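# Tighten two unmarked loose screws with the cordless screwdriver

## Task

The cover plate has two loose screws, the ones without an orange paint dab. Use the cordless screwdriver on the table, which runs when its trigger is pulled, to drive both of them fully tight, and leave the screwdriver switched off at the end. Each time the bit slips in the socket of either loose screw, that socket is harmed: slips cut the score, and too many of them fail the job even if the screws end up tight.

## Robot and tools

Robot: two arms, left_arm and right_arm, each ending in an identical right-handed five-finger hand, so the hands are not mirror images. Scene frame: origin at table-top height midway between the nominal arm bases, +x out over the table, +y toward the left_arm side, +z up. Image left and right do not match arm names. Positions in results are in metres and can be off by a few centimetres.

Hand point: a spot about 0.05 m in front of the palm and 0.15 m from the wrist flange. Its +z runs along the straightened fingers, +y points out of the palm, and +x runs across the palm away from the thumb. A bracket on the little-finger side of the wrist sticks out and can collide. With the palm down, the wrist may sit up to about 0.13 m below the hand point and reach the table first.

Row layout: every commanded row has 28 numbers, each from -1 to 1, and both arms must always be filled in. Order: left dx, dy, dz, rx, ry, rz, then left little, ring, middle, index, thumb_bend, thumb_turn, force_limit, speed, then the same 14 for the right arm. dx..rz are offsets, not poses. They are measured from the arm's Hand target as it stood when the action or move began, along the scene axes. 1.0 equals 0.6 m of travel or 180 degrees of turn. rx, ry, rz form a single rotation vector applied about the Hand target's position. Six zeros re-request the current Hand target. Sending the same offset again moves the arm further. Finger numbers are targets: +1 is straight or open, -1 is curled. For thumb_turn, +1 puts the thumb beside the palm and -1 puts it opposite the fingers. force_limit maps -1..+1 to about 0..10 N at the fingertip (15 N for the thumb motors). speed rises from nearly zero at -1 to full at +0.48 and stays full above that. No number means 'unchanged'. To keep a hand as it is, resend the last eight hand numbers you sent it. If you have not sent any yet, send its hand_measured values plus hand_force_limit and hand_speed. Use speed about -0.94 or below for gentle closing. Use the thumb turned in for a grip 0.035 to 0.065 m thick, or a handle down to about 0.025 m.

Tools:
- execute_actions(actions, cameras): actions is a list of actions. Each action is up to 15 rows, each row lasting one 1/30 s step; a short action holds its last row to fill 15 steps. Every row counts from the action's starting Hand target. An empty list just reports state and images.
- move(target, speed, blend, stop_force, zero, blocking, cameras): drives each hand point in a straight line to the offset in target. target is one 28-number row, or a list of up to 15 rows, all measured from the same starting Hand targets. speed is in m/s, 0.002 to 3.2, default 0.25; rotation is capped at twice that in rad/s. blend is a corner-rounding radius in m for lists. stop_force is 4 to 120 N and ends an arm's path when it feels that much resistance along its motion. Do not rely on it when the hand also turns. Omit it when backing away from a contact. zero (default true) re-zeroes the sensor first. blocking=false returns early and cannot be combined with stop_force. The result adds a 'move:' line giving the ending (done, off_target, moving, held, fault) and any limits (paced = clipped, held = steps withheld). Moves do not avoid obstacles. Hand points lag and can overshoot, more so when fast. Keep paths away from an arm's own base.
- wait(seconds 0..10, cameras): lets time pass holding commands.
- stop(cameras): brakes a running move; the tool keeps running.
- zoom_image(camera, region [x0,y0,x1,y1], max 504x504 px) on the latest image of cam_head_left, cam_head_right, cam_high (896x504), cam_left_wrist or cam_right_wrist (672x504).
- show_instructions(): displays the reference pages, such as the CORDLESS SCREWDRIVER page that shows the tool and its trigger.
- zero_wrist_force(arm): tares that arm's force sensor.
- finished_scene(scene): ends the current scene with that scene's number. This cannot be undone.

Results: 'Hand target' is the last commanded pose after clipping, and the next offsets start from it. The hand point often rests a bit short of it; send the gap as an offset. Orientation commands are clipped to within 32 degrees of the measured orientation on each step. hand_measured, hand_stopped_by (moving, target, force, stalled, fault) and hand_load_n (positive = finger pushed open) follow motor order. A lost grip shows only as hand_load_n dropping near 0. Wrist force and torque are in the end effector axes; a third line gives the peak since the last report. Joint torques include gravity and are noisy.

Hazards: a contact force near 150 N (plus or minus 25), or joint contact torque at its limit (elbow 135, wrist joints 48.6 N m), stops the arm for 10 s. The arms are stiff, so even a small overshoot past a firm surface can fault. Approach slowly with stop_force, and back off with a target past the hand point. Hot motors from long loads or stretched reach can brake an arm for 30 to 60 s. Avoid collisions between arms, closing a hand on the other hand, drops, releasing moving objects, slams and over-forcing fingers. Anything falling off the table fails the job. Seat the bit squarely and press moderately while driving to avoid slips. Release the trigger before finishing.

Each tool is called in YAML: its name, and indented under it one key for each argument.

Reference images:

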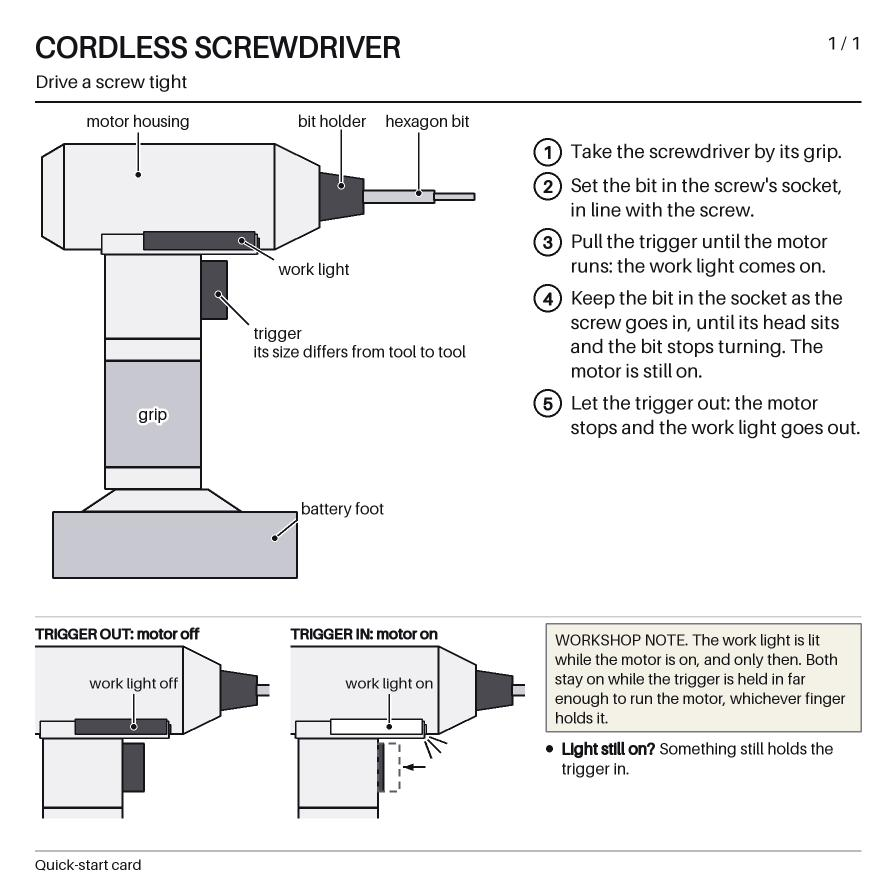

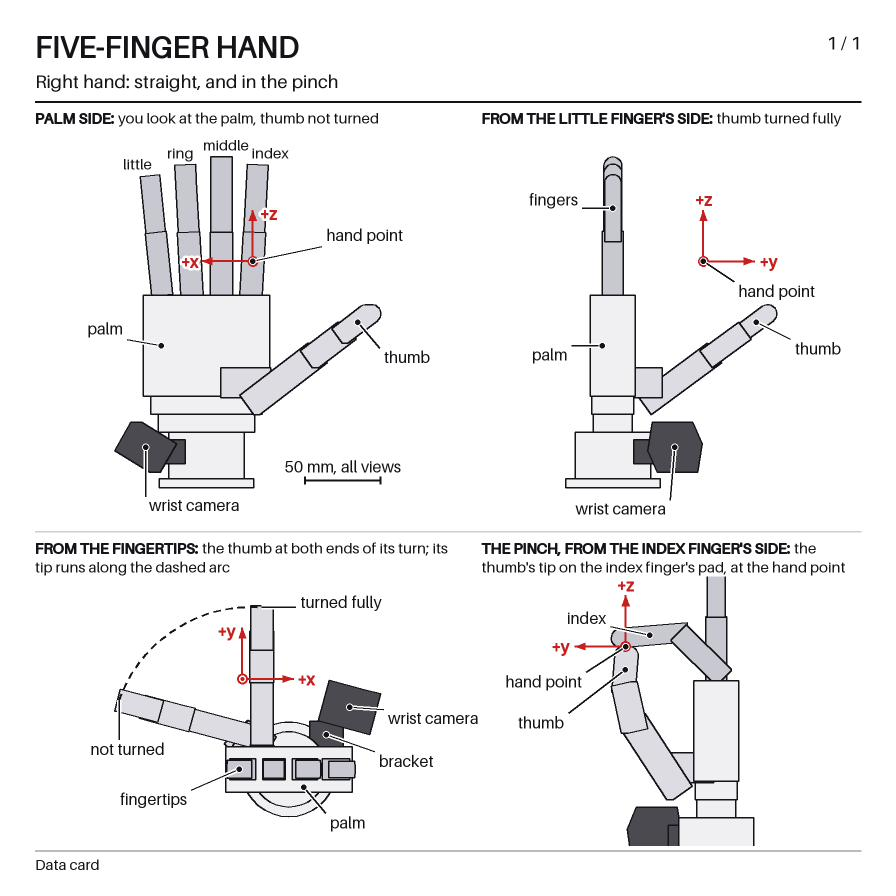

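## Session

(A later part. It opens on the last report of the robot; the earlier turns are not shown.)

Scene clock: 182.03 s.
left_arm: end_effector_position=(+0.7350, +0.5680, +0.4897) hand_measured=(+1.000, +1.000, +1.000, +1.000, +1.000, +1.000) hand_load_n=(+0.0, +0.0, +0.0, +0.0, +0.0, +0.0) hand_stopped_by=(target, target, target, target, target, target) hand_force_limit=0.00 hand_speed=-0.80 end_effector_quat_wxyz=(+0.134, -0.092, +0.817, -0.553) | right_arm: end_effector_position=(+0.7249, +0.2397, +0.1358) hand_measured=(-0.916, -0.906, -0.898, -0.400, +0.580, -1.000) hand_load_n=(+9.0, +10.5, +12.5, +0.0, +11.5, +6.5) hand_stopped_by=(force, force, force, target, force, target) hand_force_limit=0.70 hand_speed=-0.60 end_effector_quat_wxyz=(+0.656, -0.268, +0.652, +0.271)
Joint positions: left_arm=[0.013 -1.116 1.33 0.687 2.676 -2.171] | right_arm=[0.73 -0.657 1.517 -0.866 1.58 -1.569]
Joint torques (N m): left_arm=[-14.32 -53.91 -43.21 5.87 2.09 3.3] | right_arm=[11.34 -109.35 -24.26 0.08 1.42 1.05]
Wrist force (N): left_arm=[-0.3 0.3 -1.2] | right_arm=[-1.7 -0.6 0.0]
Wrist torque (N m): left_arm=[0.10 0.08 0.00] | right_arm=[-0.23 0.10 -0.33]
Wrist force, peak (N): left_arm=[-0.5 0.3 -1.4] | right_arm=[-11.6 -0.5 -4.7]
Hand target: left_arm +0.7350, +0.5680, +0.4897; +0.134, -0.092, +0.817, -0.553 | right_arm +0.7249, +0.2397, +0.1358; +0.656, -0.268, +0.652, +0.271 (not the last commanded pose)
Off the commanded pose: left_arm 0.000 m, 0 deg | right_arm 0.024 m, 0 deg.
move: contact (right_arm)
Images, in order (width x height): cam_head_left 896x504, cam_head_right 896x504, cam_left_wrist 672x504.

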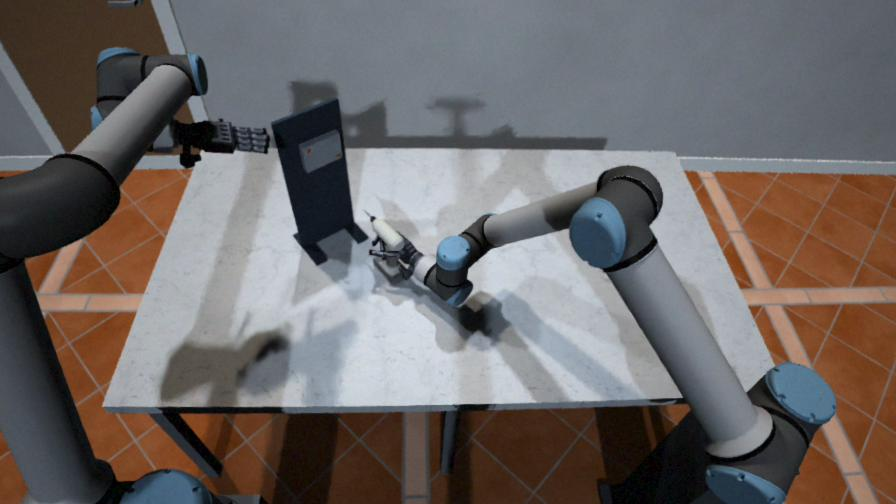

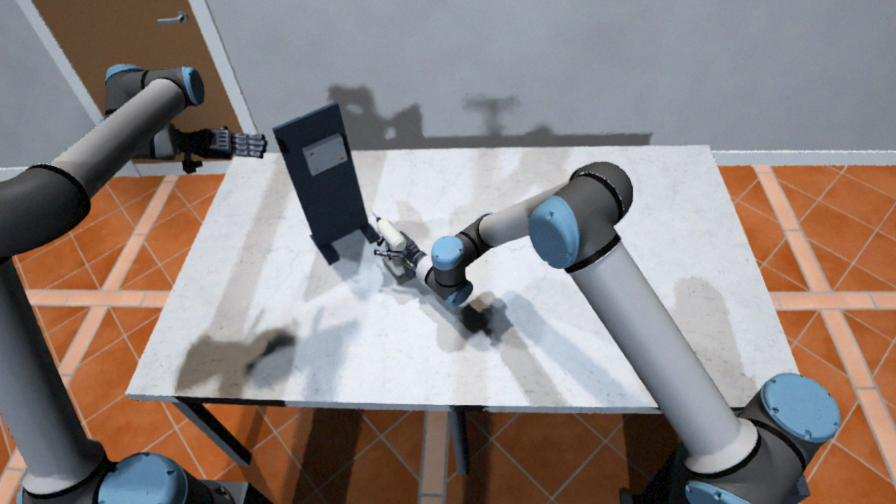

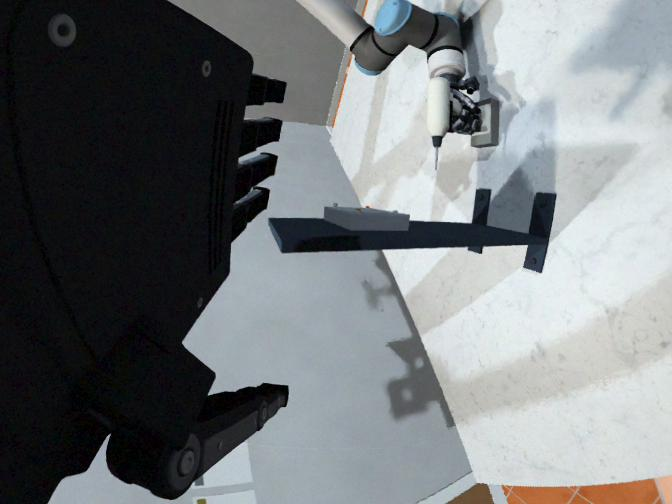

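move:
  target: [0,0,0,0,0,0,1,1,1,1,1,1,0,-0.8,0,0,0,0,0,0,-0.84,-0.82,-0.8,-0.3,0.8,-1,0.7,-0.85]
  cameras: ["cam_left_wrist","cam_head_left","cam_head_right"]

zoom_image:
  camera: "cam_head_right"
  region: [340, 180, 480, 310]

zoom_image:
  camera: "cam_left_wrist"
  region: [380, 60, 520, 200]

Scene clock: 183.50 s.
left_arm: end_effector_position=(+0.7350, +0.5680, +0.4897) hand_measured=(+1.000, +1.000, +1.000, +1.000, +1.000, +1.000) hand_load_n=(+0.0, +0.0, +0.0, +0.0, -0.5, +0.0) hand_stopped_by=(target, target, target, target, target, target) hand_force_limit=0.00 hand_speed=-0.80 end_effector_quat_wxyz=(+0.134, -0.092, +0.817, -0.553) | right_arm: end_effector_position=(+0.7249, +0.2397, +0.1358) hand_measured=(-0.840, -0.820, -0.800, -0.300, +0.800, -1.000) hand_load_n=(+0.0, +0.0, +0.5, +0.0, +0.0, -0.5) hand_stopped_by=(target, target, target, target, target, target) hand_force_limit=0.70 hand_speed=-0.85 end_effector_quat_wxyz=(+0.656, -0.268, +0.652, +0.271)
Joint positions: left_arm=[0.013 -1.116 1.33 0.687 2.676 -2.171] | right_arm=[0.73 -0.657 1.517 -0.866 1.58 -1.569]
Joint torques (N m): left_arm=[-11.55 -55.5 -43.16 5.16 2.63 3.6] | right_arm=[12.28 -112.91 -38.67 -6.45 1.28 0.94]
Wrist force (N): left_arm=[0.2 0.1 -1.3] | right_arm=[4.2 -0.4 -1.8]
Wrist torque (N m): left_arm=[0.08 0.01 0.02] | right_arm=[-0.14 0.32 -0.10]
Wrist force, peak (N): left_arm=[-0.5 -0.2 -1.4] | right_arm=[4.7 -0.7 -2.0]
Hand target: left_arm +0.7350, +0.5680, +0.4897; +0.134, -0.092, +0.817, -0.553 | right_arm +0.7249, +0.2397, +0.1358; +0.656, -0.268, +0.652, +0.271
Off the commanded pose: left_arm 0.000 m, 0 deg | right_arm 0.000 m, 0 deg.
move: done
Images, in order (width x height): cam_head_left 896x504, cam_head_right 896x504, cam_left_wrist 672x504.

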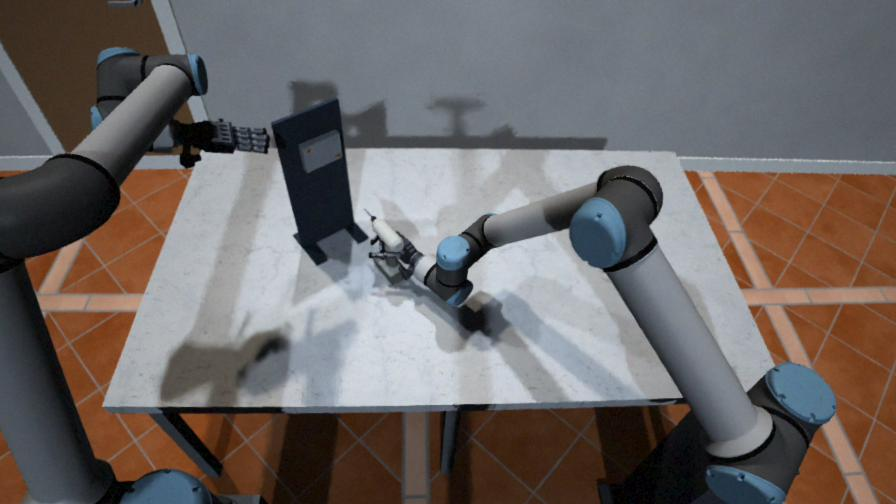

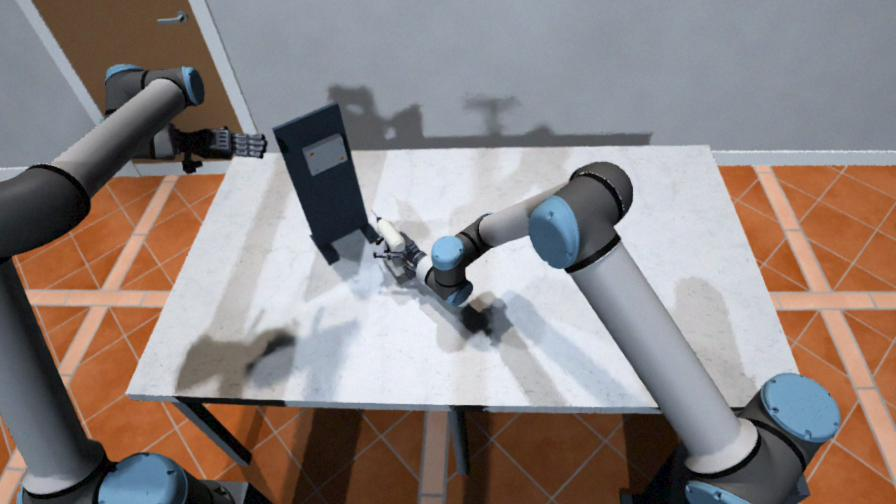

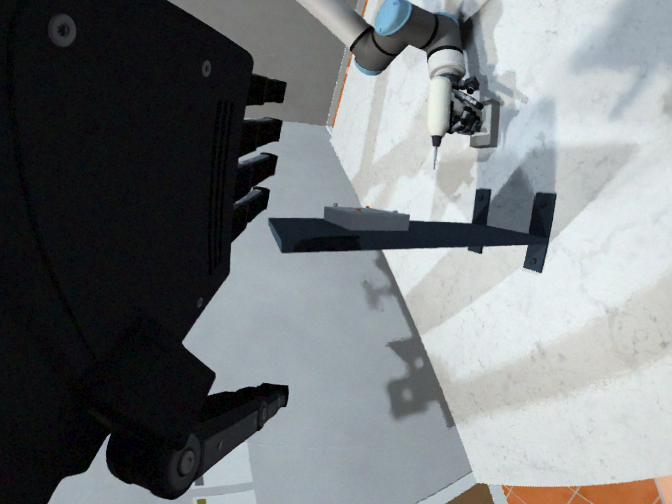

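Scaled by 3.600.

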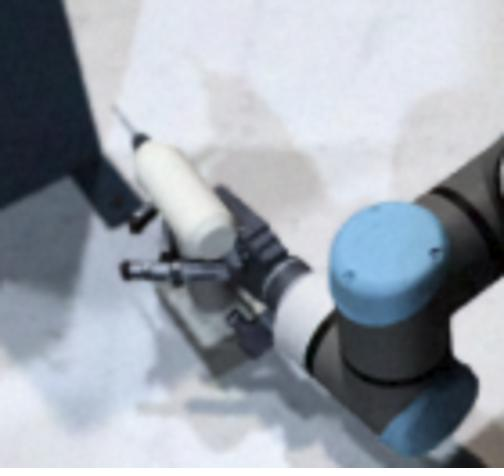

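Scaled by 3.600 (camera's finer frame: 960x720).

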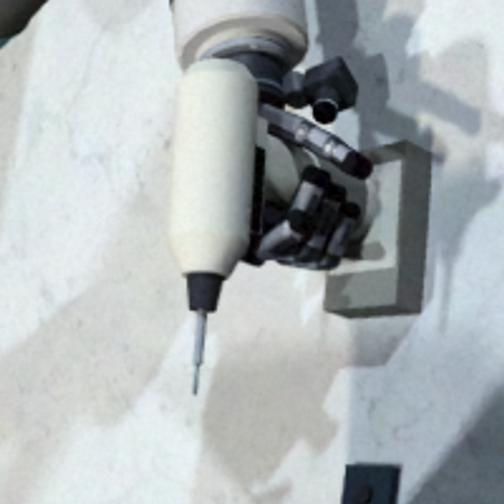

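move:
  target: [0,0,0,0,0,0,1,1,1,1,1,1,0,-0.8,0,0,-0.04,0,0,0,-0.84,-0.82,-0.8,-0.3,0.8,-1,0.7,-0.85]
  speed: 0.02
  stop_force: 4
  cameras: ["cam_left_wrist","cam_head_left","cam_head_right"]

zoom_image:
  camera: "cam_left_wrist"
  region: [380, 60, 520, 200]

Scene clock: 184.67 s.
left_arm: end_effector_position=(+0.7350, +0.5680, +0.4897) hand_measured=(+1.000, +1.000, +1.000, +1.000, +1.000, +1.000) hand_load_n=(+0.0, +0.0, +0.0, +0.0, +0.0, +0.0) hand_stopped_by=(target, target, target, target, target, target) hand_force_limit=0.00 hand_speed=-0.80 end_effector_quat_wxyz=(+0.134, -0.092, +0.817, -0.553) | right_arm: end_effector_position=(+0.7249, +0.2397, +0.1357) hand_measured=(-0.840, -0.820, -0.800, -0.300, +0.800, -1.000) hand_load_n=(+0.0, +0.0, +0.0, +0.0, +0.0, +0.0) hand_stopped_by=(target, target, target, target, target, target) hand_force_limit=0.70 hand_speed=-0.85 end_effector_quat_wxyz=(+0.656, -0.268, +0.652, +0.271)
Joint positions: left_arm=[0.013 -1.116 1.33 0.687 2.676 -2.171] | right_arm=[0.73 -0.657 1.517 -0.867 1.58 -1.569]
Joint torques (N m): left_arm=[-12.88 -52.29 -42.76 5.51 1.96 3.95] | right_arm=[11.7 -118.49 -26.76 -1.2 1.44 0.99]
Wrist force (N): left_arm=[-0.2 -0.4 -0.6] | right_arm=[1.0 -1.0 -1.2]
Wrist torque (N m): left_arm=[-0.03 0.05 -0.02] | right_arm=[-0.18 0.47 -0.19]
Wrist force, peak (N): left_arm=[-0.4 0.0 -1.5] | right_arm=[4.2 -0.3 -1.7]
Hand target: left_arm +0.7350, +0.5680, +0.4897; +0.134, -0.092, +0.817, -0.553 | right_arm +0.7249, +0.2397, +0.1357; +0.656, -0.268, +0.652, +0.271 (not the last commanded pose)
Off the commanded pose: left_arm 0.000 m, 0 deg | right_arm 0.024 m, 0 deg.
move: contact (right_arm)
Images, in order (width x height): cam_head_left 896x504, cam_head_right 896x504, cam_left_wrist 672x504.

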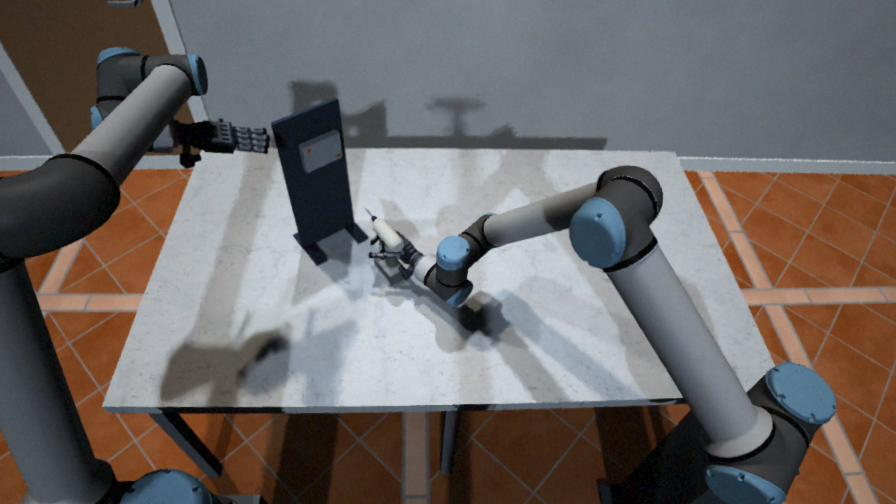

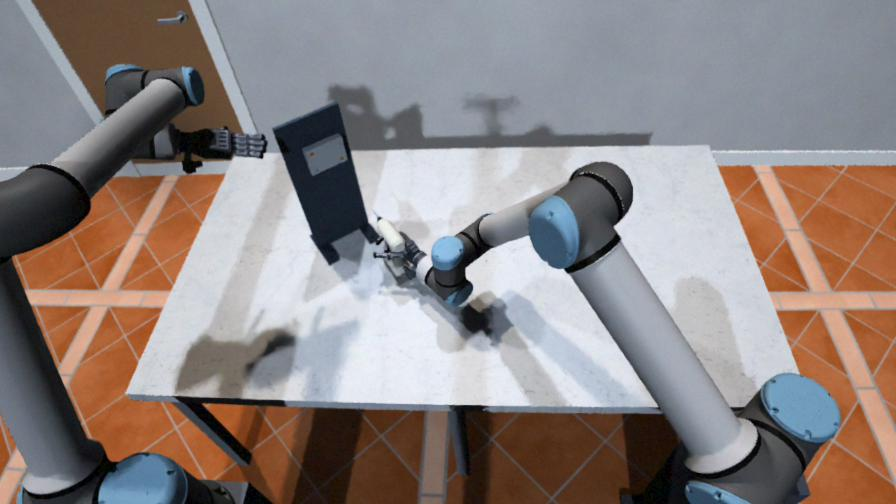

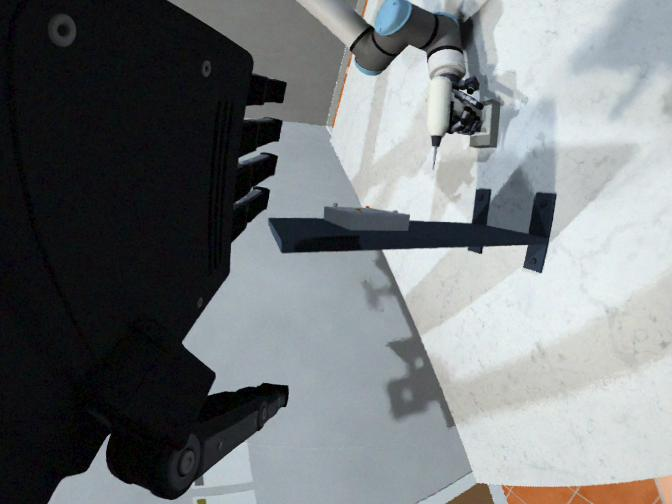

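Scaled by 3.600 (camera's finer frame: 960x720).

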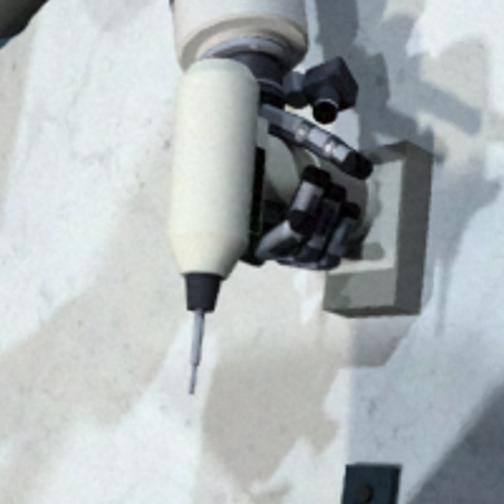

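move:
  target: [0,0,0,0,0,0,1,1,1,1,1,1,0,-0.8,0,0,0,0,0,0,-0.7,-0.65,-0.6,-0.2,1,-1,0.7,-0.8]
  cameras: ["cam_left_wrist","cam_head_left","cam_head_right"]

zoom_image:
  camera: "cam_left_wrist"
  region: [380, 60, 520, 200]

zoom_image:
  camera: "cam_head_left"
  region: [350, 200, 450, 300]

Scene clock: 185.90 s.
left_arm: end_effector_position=(+0.7350, +0.5680, +0.4897) hand_measured=(+1.000, +1.000, +1.000, +1.000, +1.000, +1.000) hand_load_n=(+0.0, -0.5, +0.0, -0.5, +0.0, +0.0) hand_stopped_by=(target, target, target, target, target, target) hand_force_limit=0.00 hand_speed=-0.80 end_effector_quat_wxyz=(+0.134, -0.092, +0.817, -0.553) | right_arm: end_effector_position=(+0.7249, +0.2397, +0.1357) hand_measured=(-0.700, -0.650, -0.600, -0.200, +1.000, -1.000) hand_load_n=(+0.0, +0.0, +0.0, +0.0, +0.0, -0.5) hand_stopped_by=(target, target, target, target, target, target) hand_force_limit=0.70 hand_speed=-0.80 end_effector_quat_wxyz=(+0.656, -0.268, +0.652, +0.271)
Joint positions: left_arm=[0.013 -1.116 1.33 0.687 2.676 -2.171] | right_arm=[0.73 -0.657 1.517 -0.867 1.58 -1.569]
Joint torques (N m): left_arm=[-9.91 -53.83 -41.92 5.41 2.3 3.17] | right_arm=[11.39 -116.32 -28.34 -1.5 1.21 0.98]
Wrist force (N): left_arm=[-0.1 0.0 -1.2] | right_arm=[1.0 -1.4 -1.1]
Wrist torque (N m): left_arm=[0.06 0.04 0.00] | right_arm=[-0.25 0.48 -0.20]
Wrist force, peak (N): left_arm=[0.0 0.0 -1.5] | right_arm=[1.5 -1.3 -1.2]
Hand target: left_arm +0.7350, +0.5680, +0.4897; +0.134, -0.092, +0.817, -0.553 | right_arm +0.7249, +0.2397, +0.1357; +0.656, -0.268, +0.652, +0.271
Off the commanded pose: left_arm 0.000 m, 0 deg | right_arm 0.000 m, 0 deg.
move: done
Images, in order (width x height): cam_head_left 896x504, cam_head_right 896x504, cam_left_wrist 672x504.

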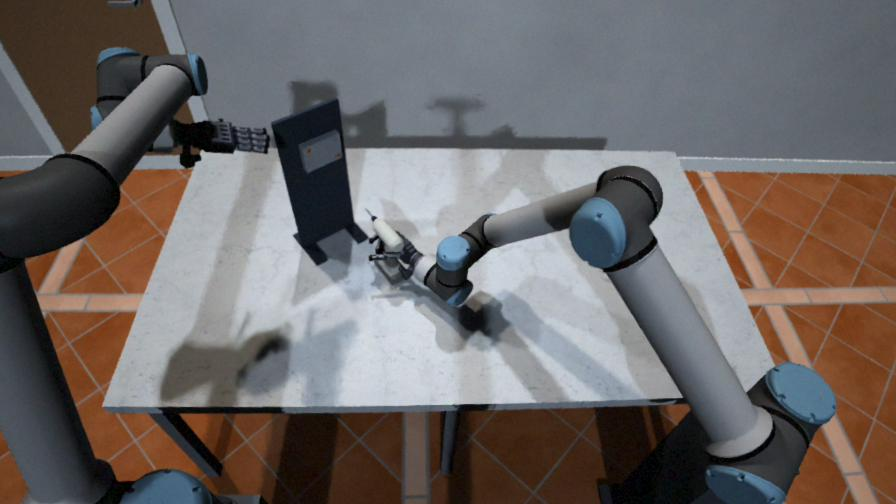

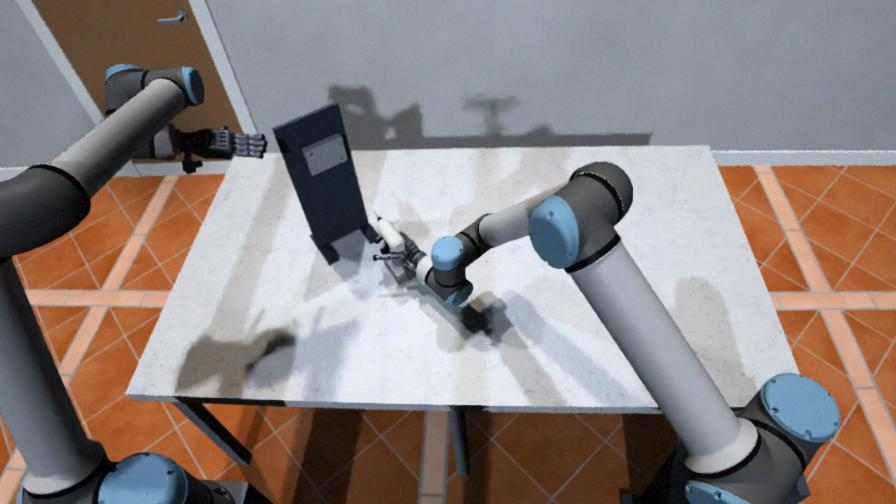

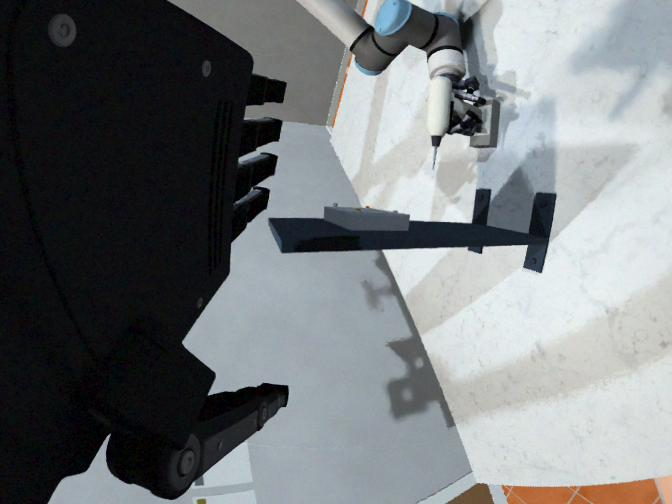

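Scaled by 3.600 (camera's finer frame: 960x720).

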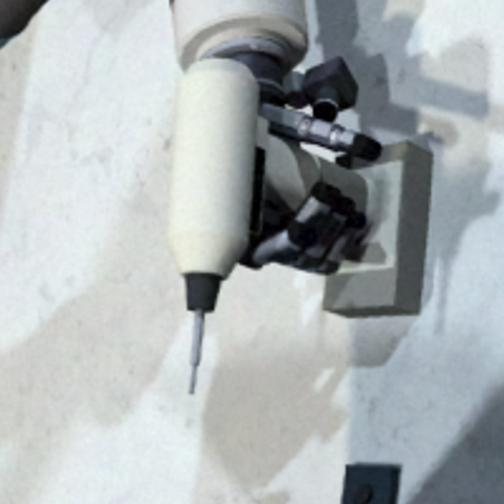

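Scaled by 5.040.

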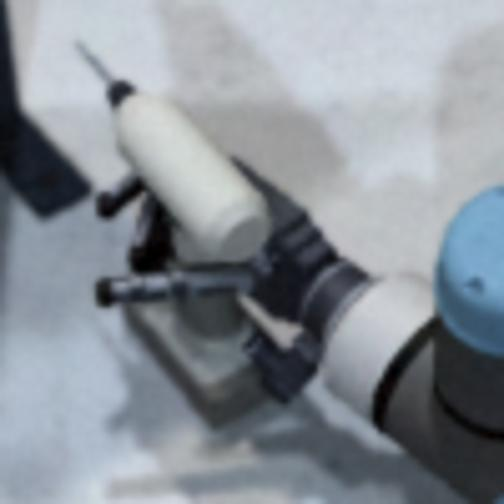

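move:
  target: [0,0,0,0,0,0,1,1,1,1,1,1,0,-0.8,0,0,0.008,0,0,0,-0.7,-0.65,-0.6,-0.2,1,-1,0.7,-0.8]
  speed: 0.02
  cameras: ["cam_left_wrist","cam_head_left"]

zoom_image:
  camera: "cam_left_wrist"
  region: [380, 60, 520, 200]

zoom_image:
  camera: "cam_head_left"
  region: [350, 200, 450, 300]

Scene clock: 186.73 s.
left_arm: end_effector_position=(+0.7350, +0.5680, +0.4897) hand_measured=(+1.000, +1.000, +1.000, +1.000, +1.000, +1.000) hand_load_n=(+0.0, +0.0, +0.0, +0.0, +0.0, -0.5) hand_stopped_by=(target, target, target, target, target, target) hand_force_limit=0.00 hand_speed=-0.80 end_effector_quat_wxyz=(+0.134, -0.092, +0.817, -0.553) | right_arm: end_effector_position=(+0.7249, +0.2397, +0.1406) hand_measured=(-0.700, -0.650, -0.600, -0.200, +1.000, -1.000) hand_load_n=(+0.0, +0.0, +0.0, -0.5, +0.0, +0.0) hand_stopped_by=(target, target, target, target, target, target) hand_force_limit=0.70 hand_speed=-0.80 end_effector_quat_wxyz=(+0.656, -0.268, +0.652, +0.271)
Joint positions: left_arm=[0.013 -1.116 1.33 0.687 2.676 -2.171] | right_arm=[0.73 -0.663 1.517 -0.861 1.58 -1.569]
Joint torques (N m): left_arm=[-10.35 -54.72 -41.3 4.97 2.03 3.34] | right_arm=[12 -101.72 -27.5 -2.91 0.98 1.11]
Wrist force (N): left_arm=[0.4 0.0 -1.1] | right_arm=[1.8 -0.6 -1.1]
Wrist torque (N m): left_arm=[0.05 -0.04 0.03] | right_arm=[-0.16 0.51 -0.17]
Wrist force, peak (N): left_arm=[-0.6 0.0 -1.4] | right_arm=[4.3 -0.5 -1.8]
Hand target: left_arm +0.7350, +0.5680, +0.4897; +0.134, -0.092, +0.817, -0.553 | right_arm +0.7249, +0.2397, +0.1405; +0.656, -0.268, +0.652, +0.271
Off the commanded pose: left_arm 0.000 m, 0 deg | right_arm 0.000 m, 0 deg.
move: done
Images, in order (width x height): cam_head_left 896x504, cam_left_wrist 672x504.

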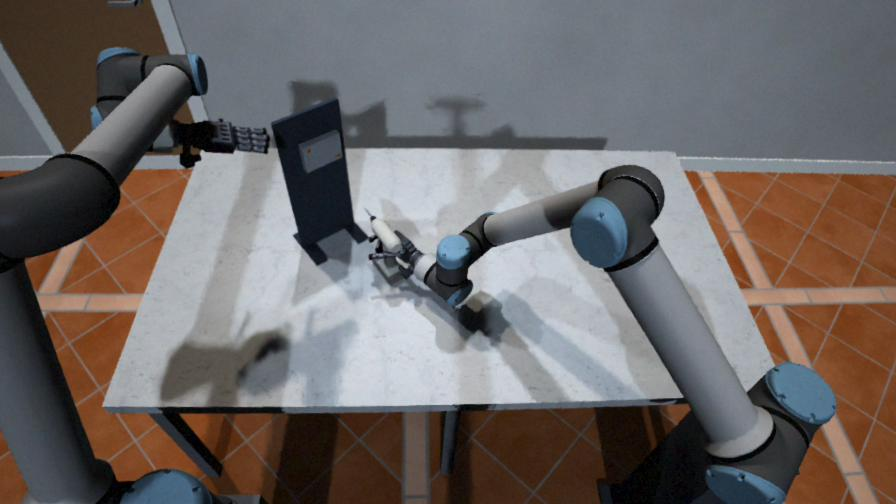

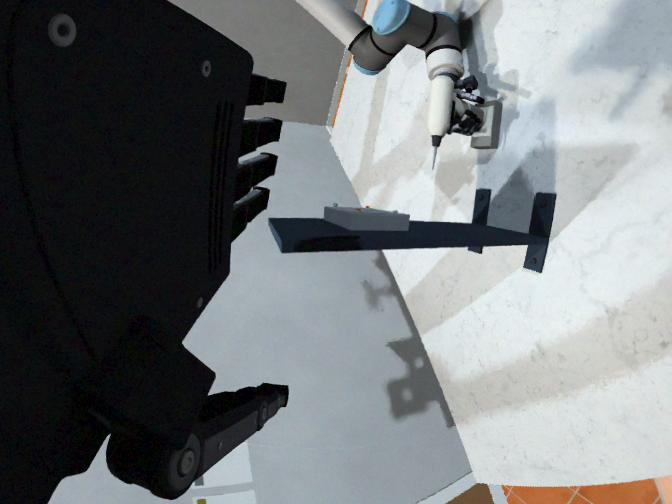

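Scaled by 3.600 (camera's finer frame: 960x720).

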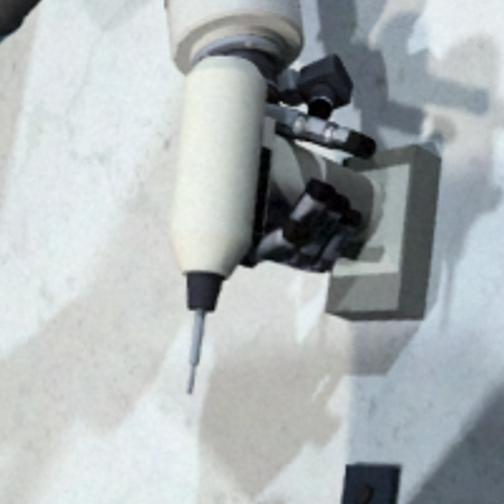

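Scaled by 5.040.

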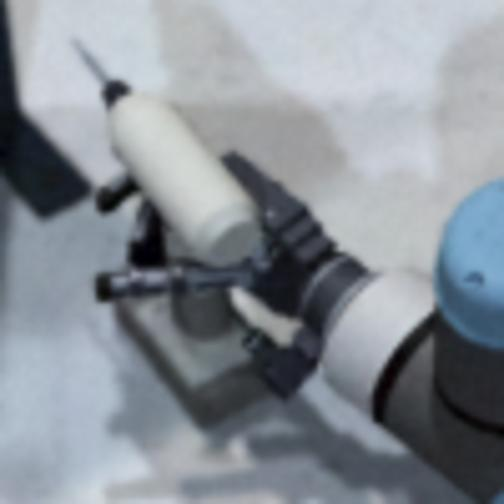

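move:
  target: [0,0,0,0,0,0,1,1,1,1,1,1,0,-0.8,0,0,-0.03,0,0,0,-0.7,-0.65,-0.6,-0.2,1,-1,0.7,-0.8]
  speed: 0.02
  stop_force: 10
  cameras: ["cam_left_wrist","cam_head_left"]

zoom_image:
  camera: "cam_left_wrist"
  region: [380, 60, 520, 200]

zoom_image:
  camera: "cam_head_left"
  region: [350, 200, 450, 300]

Scene clock: 189.00 s.
left_arm: end_effector_position=(+0.7350, +0.5680, +0.4897) hand_measured=(+1.000, +1.000, +1.000, +1.000, +1.000, +1.000) hand_load_n=(-0.5, +0.0, +0.0, +0.0, +0.0, -0.5) hand_stopped_by=(target, target, target, target, target, target) hand_force_limit=0.00 hand_speed=-0.80 end_effector_quat_wxyz=(+0.134, -0.092, +0.817, -0.553) | right_arm: end_effector_position=(+0.7249, +0.2398, +0.1225) hand_measured=(-0.700, -0.650, -0.600, -0.200, +1.000, -1.000) hand_load_n=(-0.5, +0.0, +0.0, +0.0, +0.0, +0.0) hand_stopped_by=(target, target, target, target, target, target) hand_force_limit=0.70 hand_speed=-0.80 end_effector_quat_wxyz=(+0.656, -0.268, +0.652, +0.271)
Joint positions: left_arm=[0.013 -1.116 1.33 0.687 2.676 -2.171] | right_arm=[0.73 -0.641 1.514 -0.881 1.58 -1.569]
Joint torques (N m): left_arm=[-8.62 -55.94 -40.13 4.83 1.7 3.39] | right_arm=[10.29 -112.94 -25.41 -0.27 -0.7 0.94]
Wrist force (N): left_arm=[-0.1 -0.1 -1.1] | right_arm=[-2.8 -0.5 -1.6]
Wrist torque (N m): left_arm=[0.04 0.03 0.00] | right_arm=[-0.16 0.58 -0.34]
Wrist force, peak (N): left_arm=[-0.4 -0.1 -1.5] | right_arm=[-3.4 -0.7 -1.6]
Hand target: left_arm +0.7350, +0.5680, +0.4897; +0.134, -0.092, +0.817, -0.553 | right_arm +0.7249, +0.2397, +0.1225; +0.656, -0.268, +0.652, +0.271
Off the commanded pose: left_arm 0.000 m, 0 deg | right_arm 0.000 m, 0 deg.
move: done
Images, in order (width x height): cam_head_left 896x504, cam_left_wrist 672x504.

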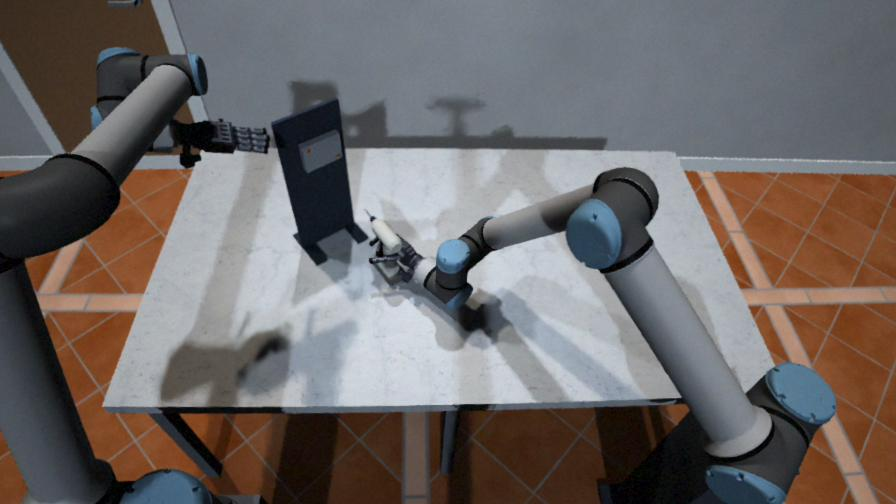

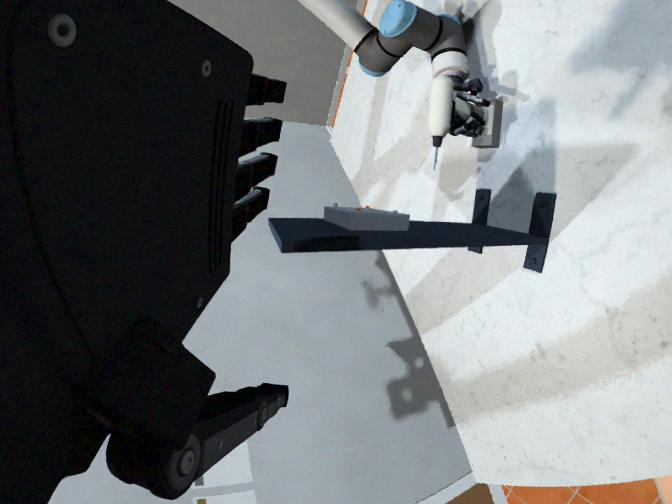

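Scaled by 3.600 (camera's finer frame: 960x720).

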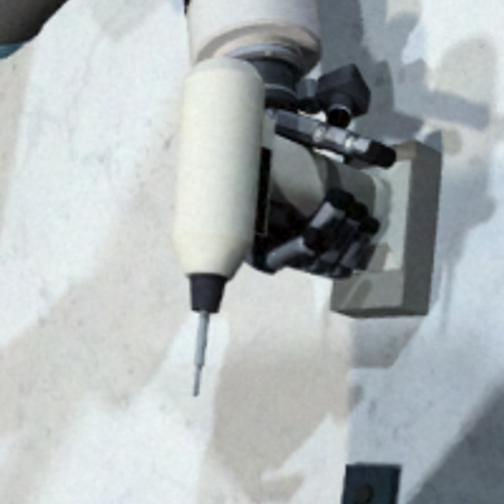

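Scaled by 5.040.

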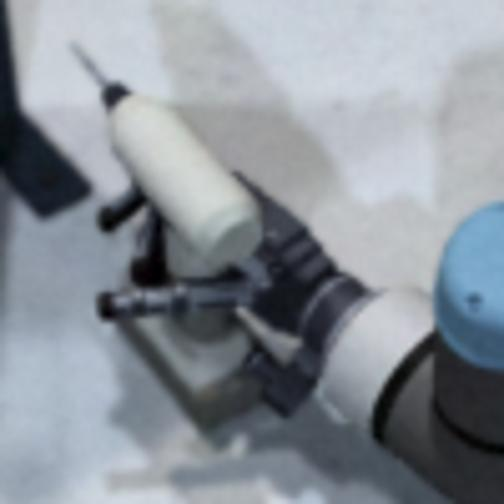

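move:
  target: [0,0,0,0,0,0,1,1,1,1,1,1,0,-0.8,0,0,0,0,0,-0.033,-0.7,-0.65,-0.6,-0.2,1,-1,0.7,-0.8]
  speed: 0.03
  cameras: []

move:
  target: [0,0,0,0,0,0,1,1,1,1,1,1,0,-0.8,0,0,0,0,0,0,-0.98,-0.98,-0.98,-0.2,1,-1,0.7,-0.8]
  cameras: ["cam_left_wrist"]

zoom_image:
  camera: "cam_left_wrist"
  region: [380, 60, 520, 200]

move:
  target: [0,0,0,0,0,0,1,1,1,1,1,1,0,-0.8,0,0,0,0,0,0,-0.98,-0.98,-0.98,-0.2,-0.95,-1,0.2,-0.8]
  cameras: ["cam_left_wrist","cam_head_left"]

zoom_image:
  camera: "cam_left_wrist"
  region: [380, 60, 520, 200]

zoom_image:
  camera: "cam_head_left"
  region: [350, 200, 450, 300]

Scene clock: 191.33 s.
left_arm: end_effector_position=(+0.7350, +0.5680, +0.4897) hand_measured=(+1.000, +1.000, +1.000, +1.000, +1.000, +1.000) hand_load_n=(+0.0, +0.0, +0.0, -0.5, +0.0, +0.0) hand_stopped_by=(target, target, target, target, target, target) hand_force_limit=0.00 hand_speed=-0.80 end_effector_quat_wxyz=(+0.134, -0.092, +0.817, -0.553) | right_arm: end_effector_position=(+0.7247, +0.2399, +0.1225) hand_measured=(-0.700, -0.650, -0.600, -0.200, +1.000, -1.000) hand_load_n=(+0.0, +0.0, +0.0, +0.0, +0.0, +0.0) hand_stopped_by=(target, target, target, target, target, target) hand_force_limit=0.70 hand_speed=-0.80 end_effector_quat_wxyz=(+0.669, -0.234, +0.665, +0.237)
Joint positions: left_arm=[0.013 -1.116 1.33 0.687 2.676 -2.171] | right_arm=[0.763 -0.639 1.51 -0.878 1.716 -1.57]
Joint torques (N m): left_arm=[-9.09 -55.25 -37.24 4.71 1.22 3.89] | right_arm=[-13.61 -97.26 -31.46 -0.37 -1.24 -2.16]
Wrist force (N): left_arm=[0.0 0.2 -1.3] | right_arm=[-3.1 -0.5 -1.3]
Wrist torque (N m): left_arm=[0.09 0.03 0.02] | right_arm=[-0.18 0.61 -0.35]
Wrist force, peak (N): left_arm=[-0.1 0.2 -1.7] | right_arm=[-3.4 -0.4 -1.9]
Hand target: left_arm +0.7350, +0.5680, +0.4897; +0.134, -0.092, +0.817, -0.553 | right_arm +0.7249, +0.2397, +0.1225; +0.669, -0.234, +0.665, +0.237
Off the commanded pose: left_arm 0.000 m, 0 deg | right_arm 0.000 m, 0 deg.
move: done

Scene clock: 192.17 s.
left_arm: end_effector_position=(+0.7350, +0.5680, +0.4897) hand_measured=(+1.000, +1.000, +1.000, +1.000, +1.000, +1.000) hand_load_n=(+0.0, +0.0, +0.0, +0.0, +0.0, -0.5) hand_stopped_by=(target, target, target, target, target, target) hand_force_limit=0.00 hand_speed=-0.80 end_effector_quat_wxyz=(+0.134, -0.092, +0.817, -0.553) | right_arm: end_effector_position=(+0.7249, +0.2398, +0.1225) hand_measured=(-0.882, -0.900, -0.908, -0.200, +1.000, -1.000) hand_load_n=(+0.0, +3.5, +10.5, +0.0, +0.0, +0.0) hand_stopped_by=(force, force, force, target, target, target) hand_force_limit=0.70 hand_speed=-0.80 end_effector_quat_wxyz=(+0.669, -0.234, +0.665, +0.237)
Joint positions: left_arm=[0.013 -1.116 1.33 0.687 2.676 -2.171] | right_arm=[0.763 -0.639 1.51 -0.878 1.716 -1.57]
Joint torques (N m): left_arm=[-6.35 -55.01 -36.78 4.22 1.47 3.46] | right_arm=[-15.01 -103.56 -23.27 -3.14 -0.14 -1.58]
Wrist force (N): left_arm=[0.0 0.3 -1.1] | right_arm=[-4.4 -0.6 -0.3]
Wrist torque (N m): left_arm=[0.10 0.03 0.02] | right_arm=[-0.28 0.65 -0.64]
Wrist force, peak (N): left_arm=[-0.4 -0.4 -1.3] | right_arm=[-4.6 -0.5 0.5]
Hand target: left_arm +0.7350, +0.5680, +0.4897; +0.134, -0.092, +0.817, -0.553 | right_arm +0.7249, +0.2397, +0.1225; +0.669, -0.234, +0.665, +0.237
Off the commanded pose: left_arm 0.000 m, 0 deg | right_arm 0.000 m, 0 deg.
move: done

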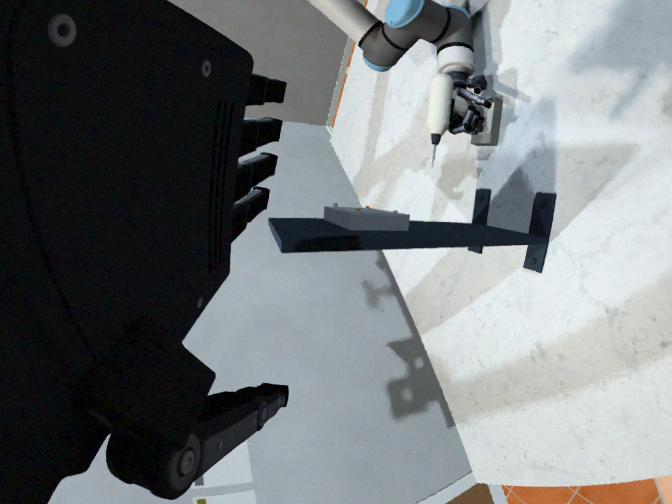

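Scaled by 3.600 (camera's finer frame: 960x720).

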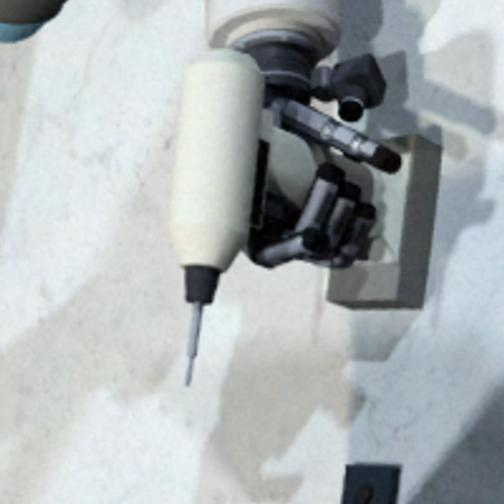

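Scene clock: 193.70 s.
left_arm: end_effector_position=(+0.7350, +0.5680, +0.4897) hand_measured=(+1.000, +1.000, +1.000, +1.000, +1.000, +1.000) hand_load_n=(+0.0, +0.0, +0.0, +0.0, +0.0, +0.0) hand_stopped_by=(target, target, target, target, target, target) hand_force_limit=0.00 hand_speed=-0.80 end_effector_quat_wxyz=(+0.134, -0.092, +0.817, -0.553) | right_arm: end_effector_position=(+0.7249, +0.2397, +0.1225) hand_measured=(-0.882, -0.900, -0.908, -0.200, +0.646, -1.000) hand_load_n=(+0.0, +6.0, +14.5, +0.0, +7.5, +3.0) hand_stopped_by=(force, force, force, target, force, target) hand_force_limit=0.20 hand_speed=-0.80 end_effector_quat_wxyz=(+0.669, -0.234, +0.665, +0.237)
Joint positions: left_arm=[0.013 -1.116 1.33 0.687 2.676 -2.171] | right_arm=[0.763 -0.639 1.51 -0.879 1.716 -1.57]
Joint torques (N m): left_arm=[-9.34 -58.46 -35.73 4.24 1.11 3.41] | right_arm=[-14.03 -107.68 -23.51 -3.6 1.18 -0.6]
Wrist force (N): left_arm=[0.1 0.2 -0.8] | right_arm=[-6.6 -1.2 -2.8]
Wrist torque (N m): left_arm=[0.07 0.00 0.03] | right_arm=[-0.04 0.44 -0.93]
Wrist force, peak (N): left_arm=[-0.5 0.0 -1.5] | right_arm=[-7.7 -2.4 -3.5]
Hand target: left_arm +0.7350, +0.5680, +0.4897; +0.134, -0.092, +0.817, -0.553 | right_arm +0.7249, +0.2397, +0.1225; +0.669, -0.234, +0.665, +0.237
Off the commanded pose: left_arm 0.000 m, 0 deg | right_arm 0.000 m, 0 deg.
move: done
Images, in order (width x height): cam_head_left 896x504, cam_left_wrist 672x504.

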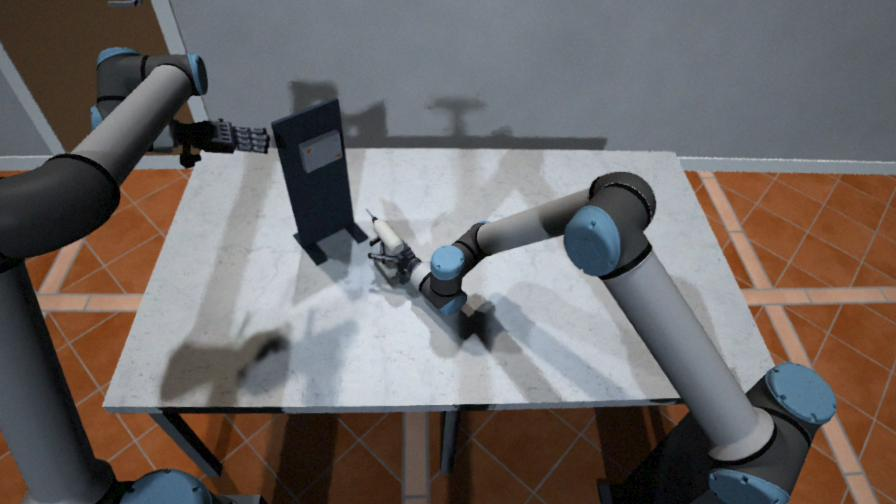

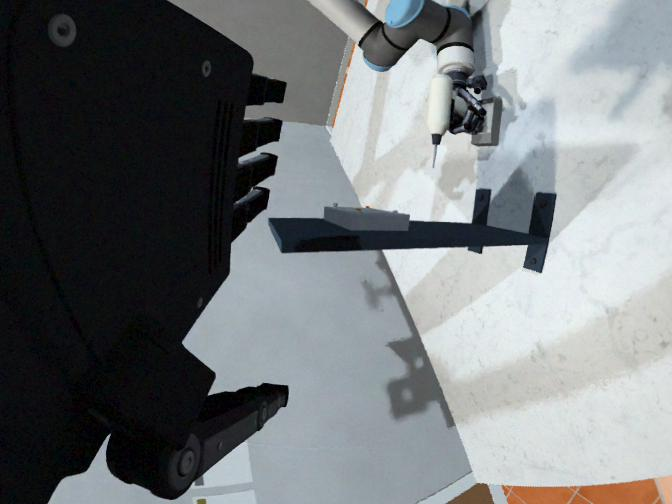

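Scaled by 3.600 (camera's finer frame: 960x720).

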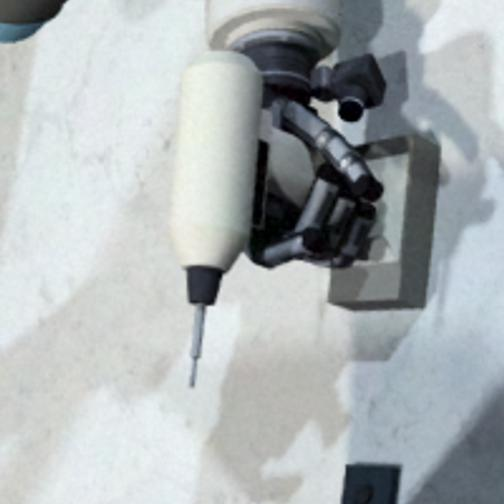

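Scaled by 5.040.

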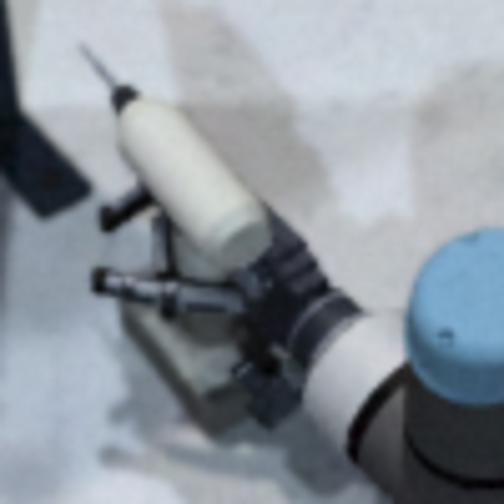

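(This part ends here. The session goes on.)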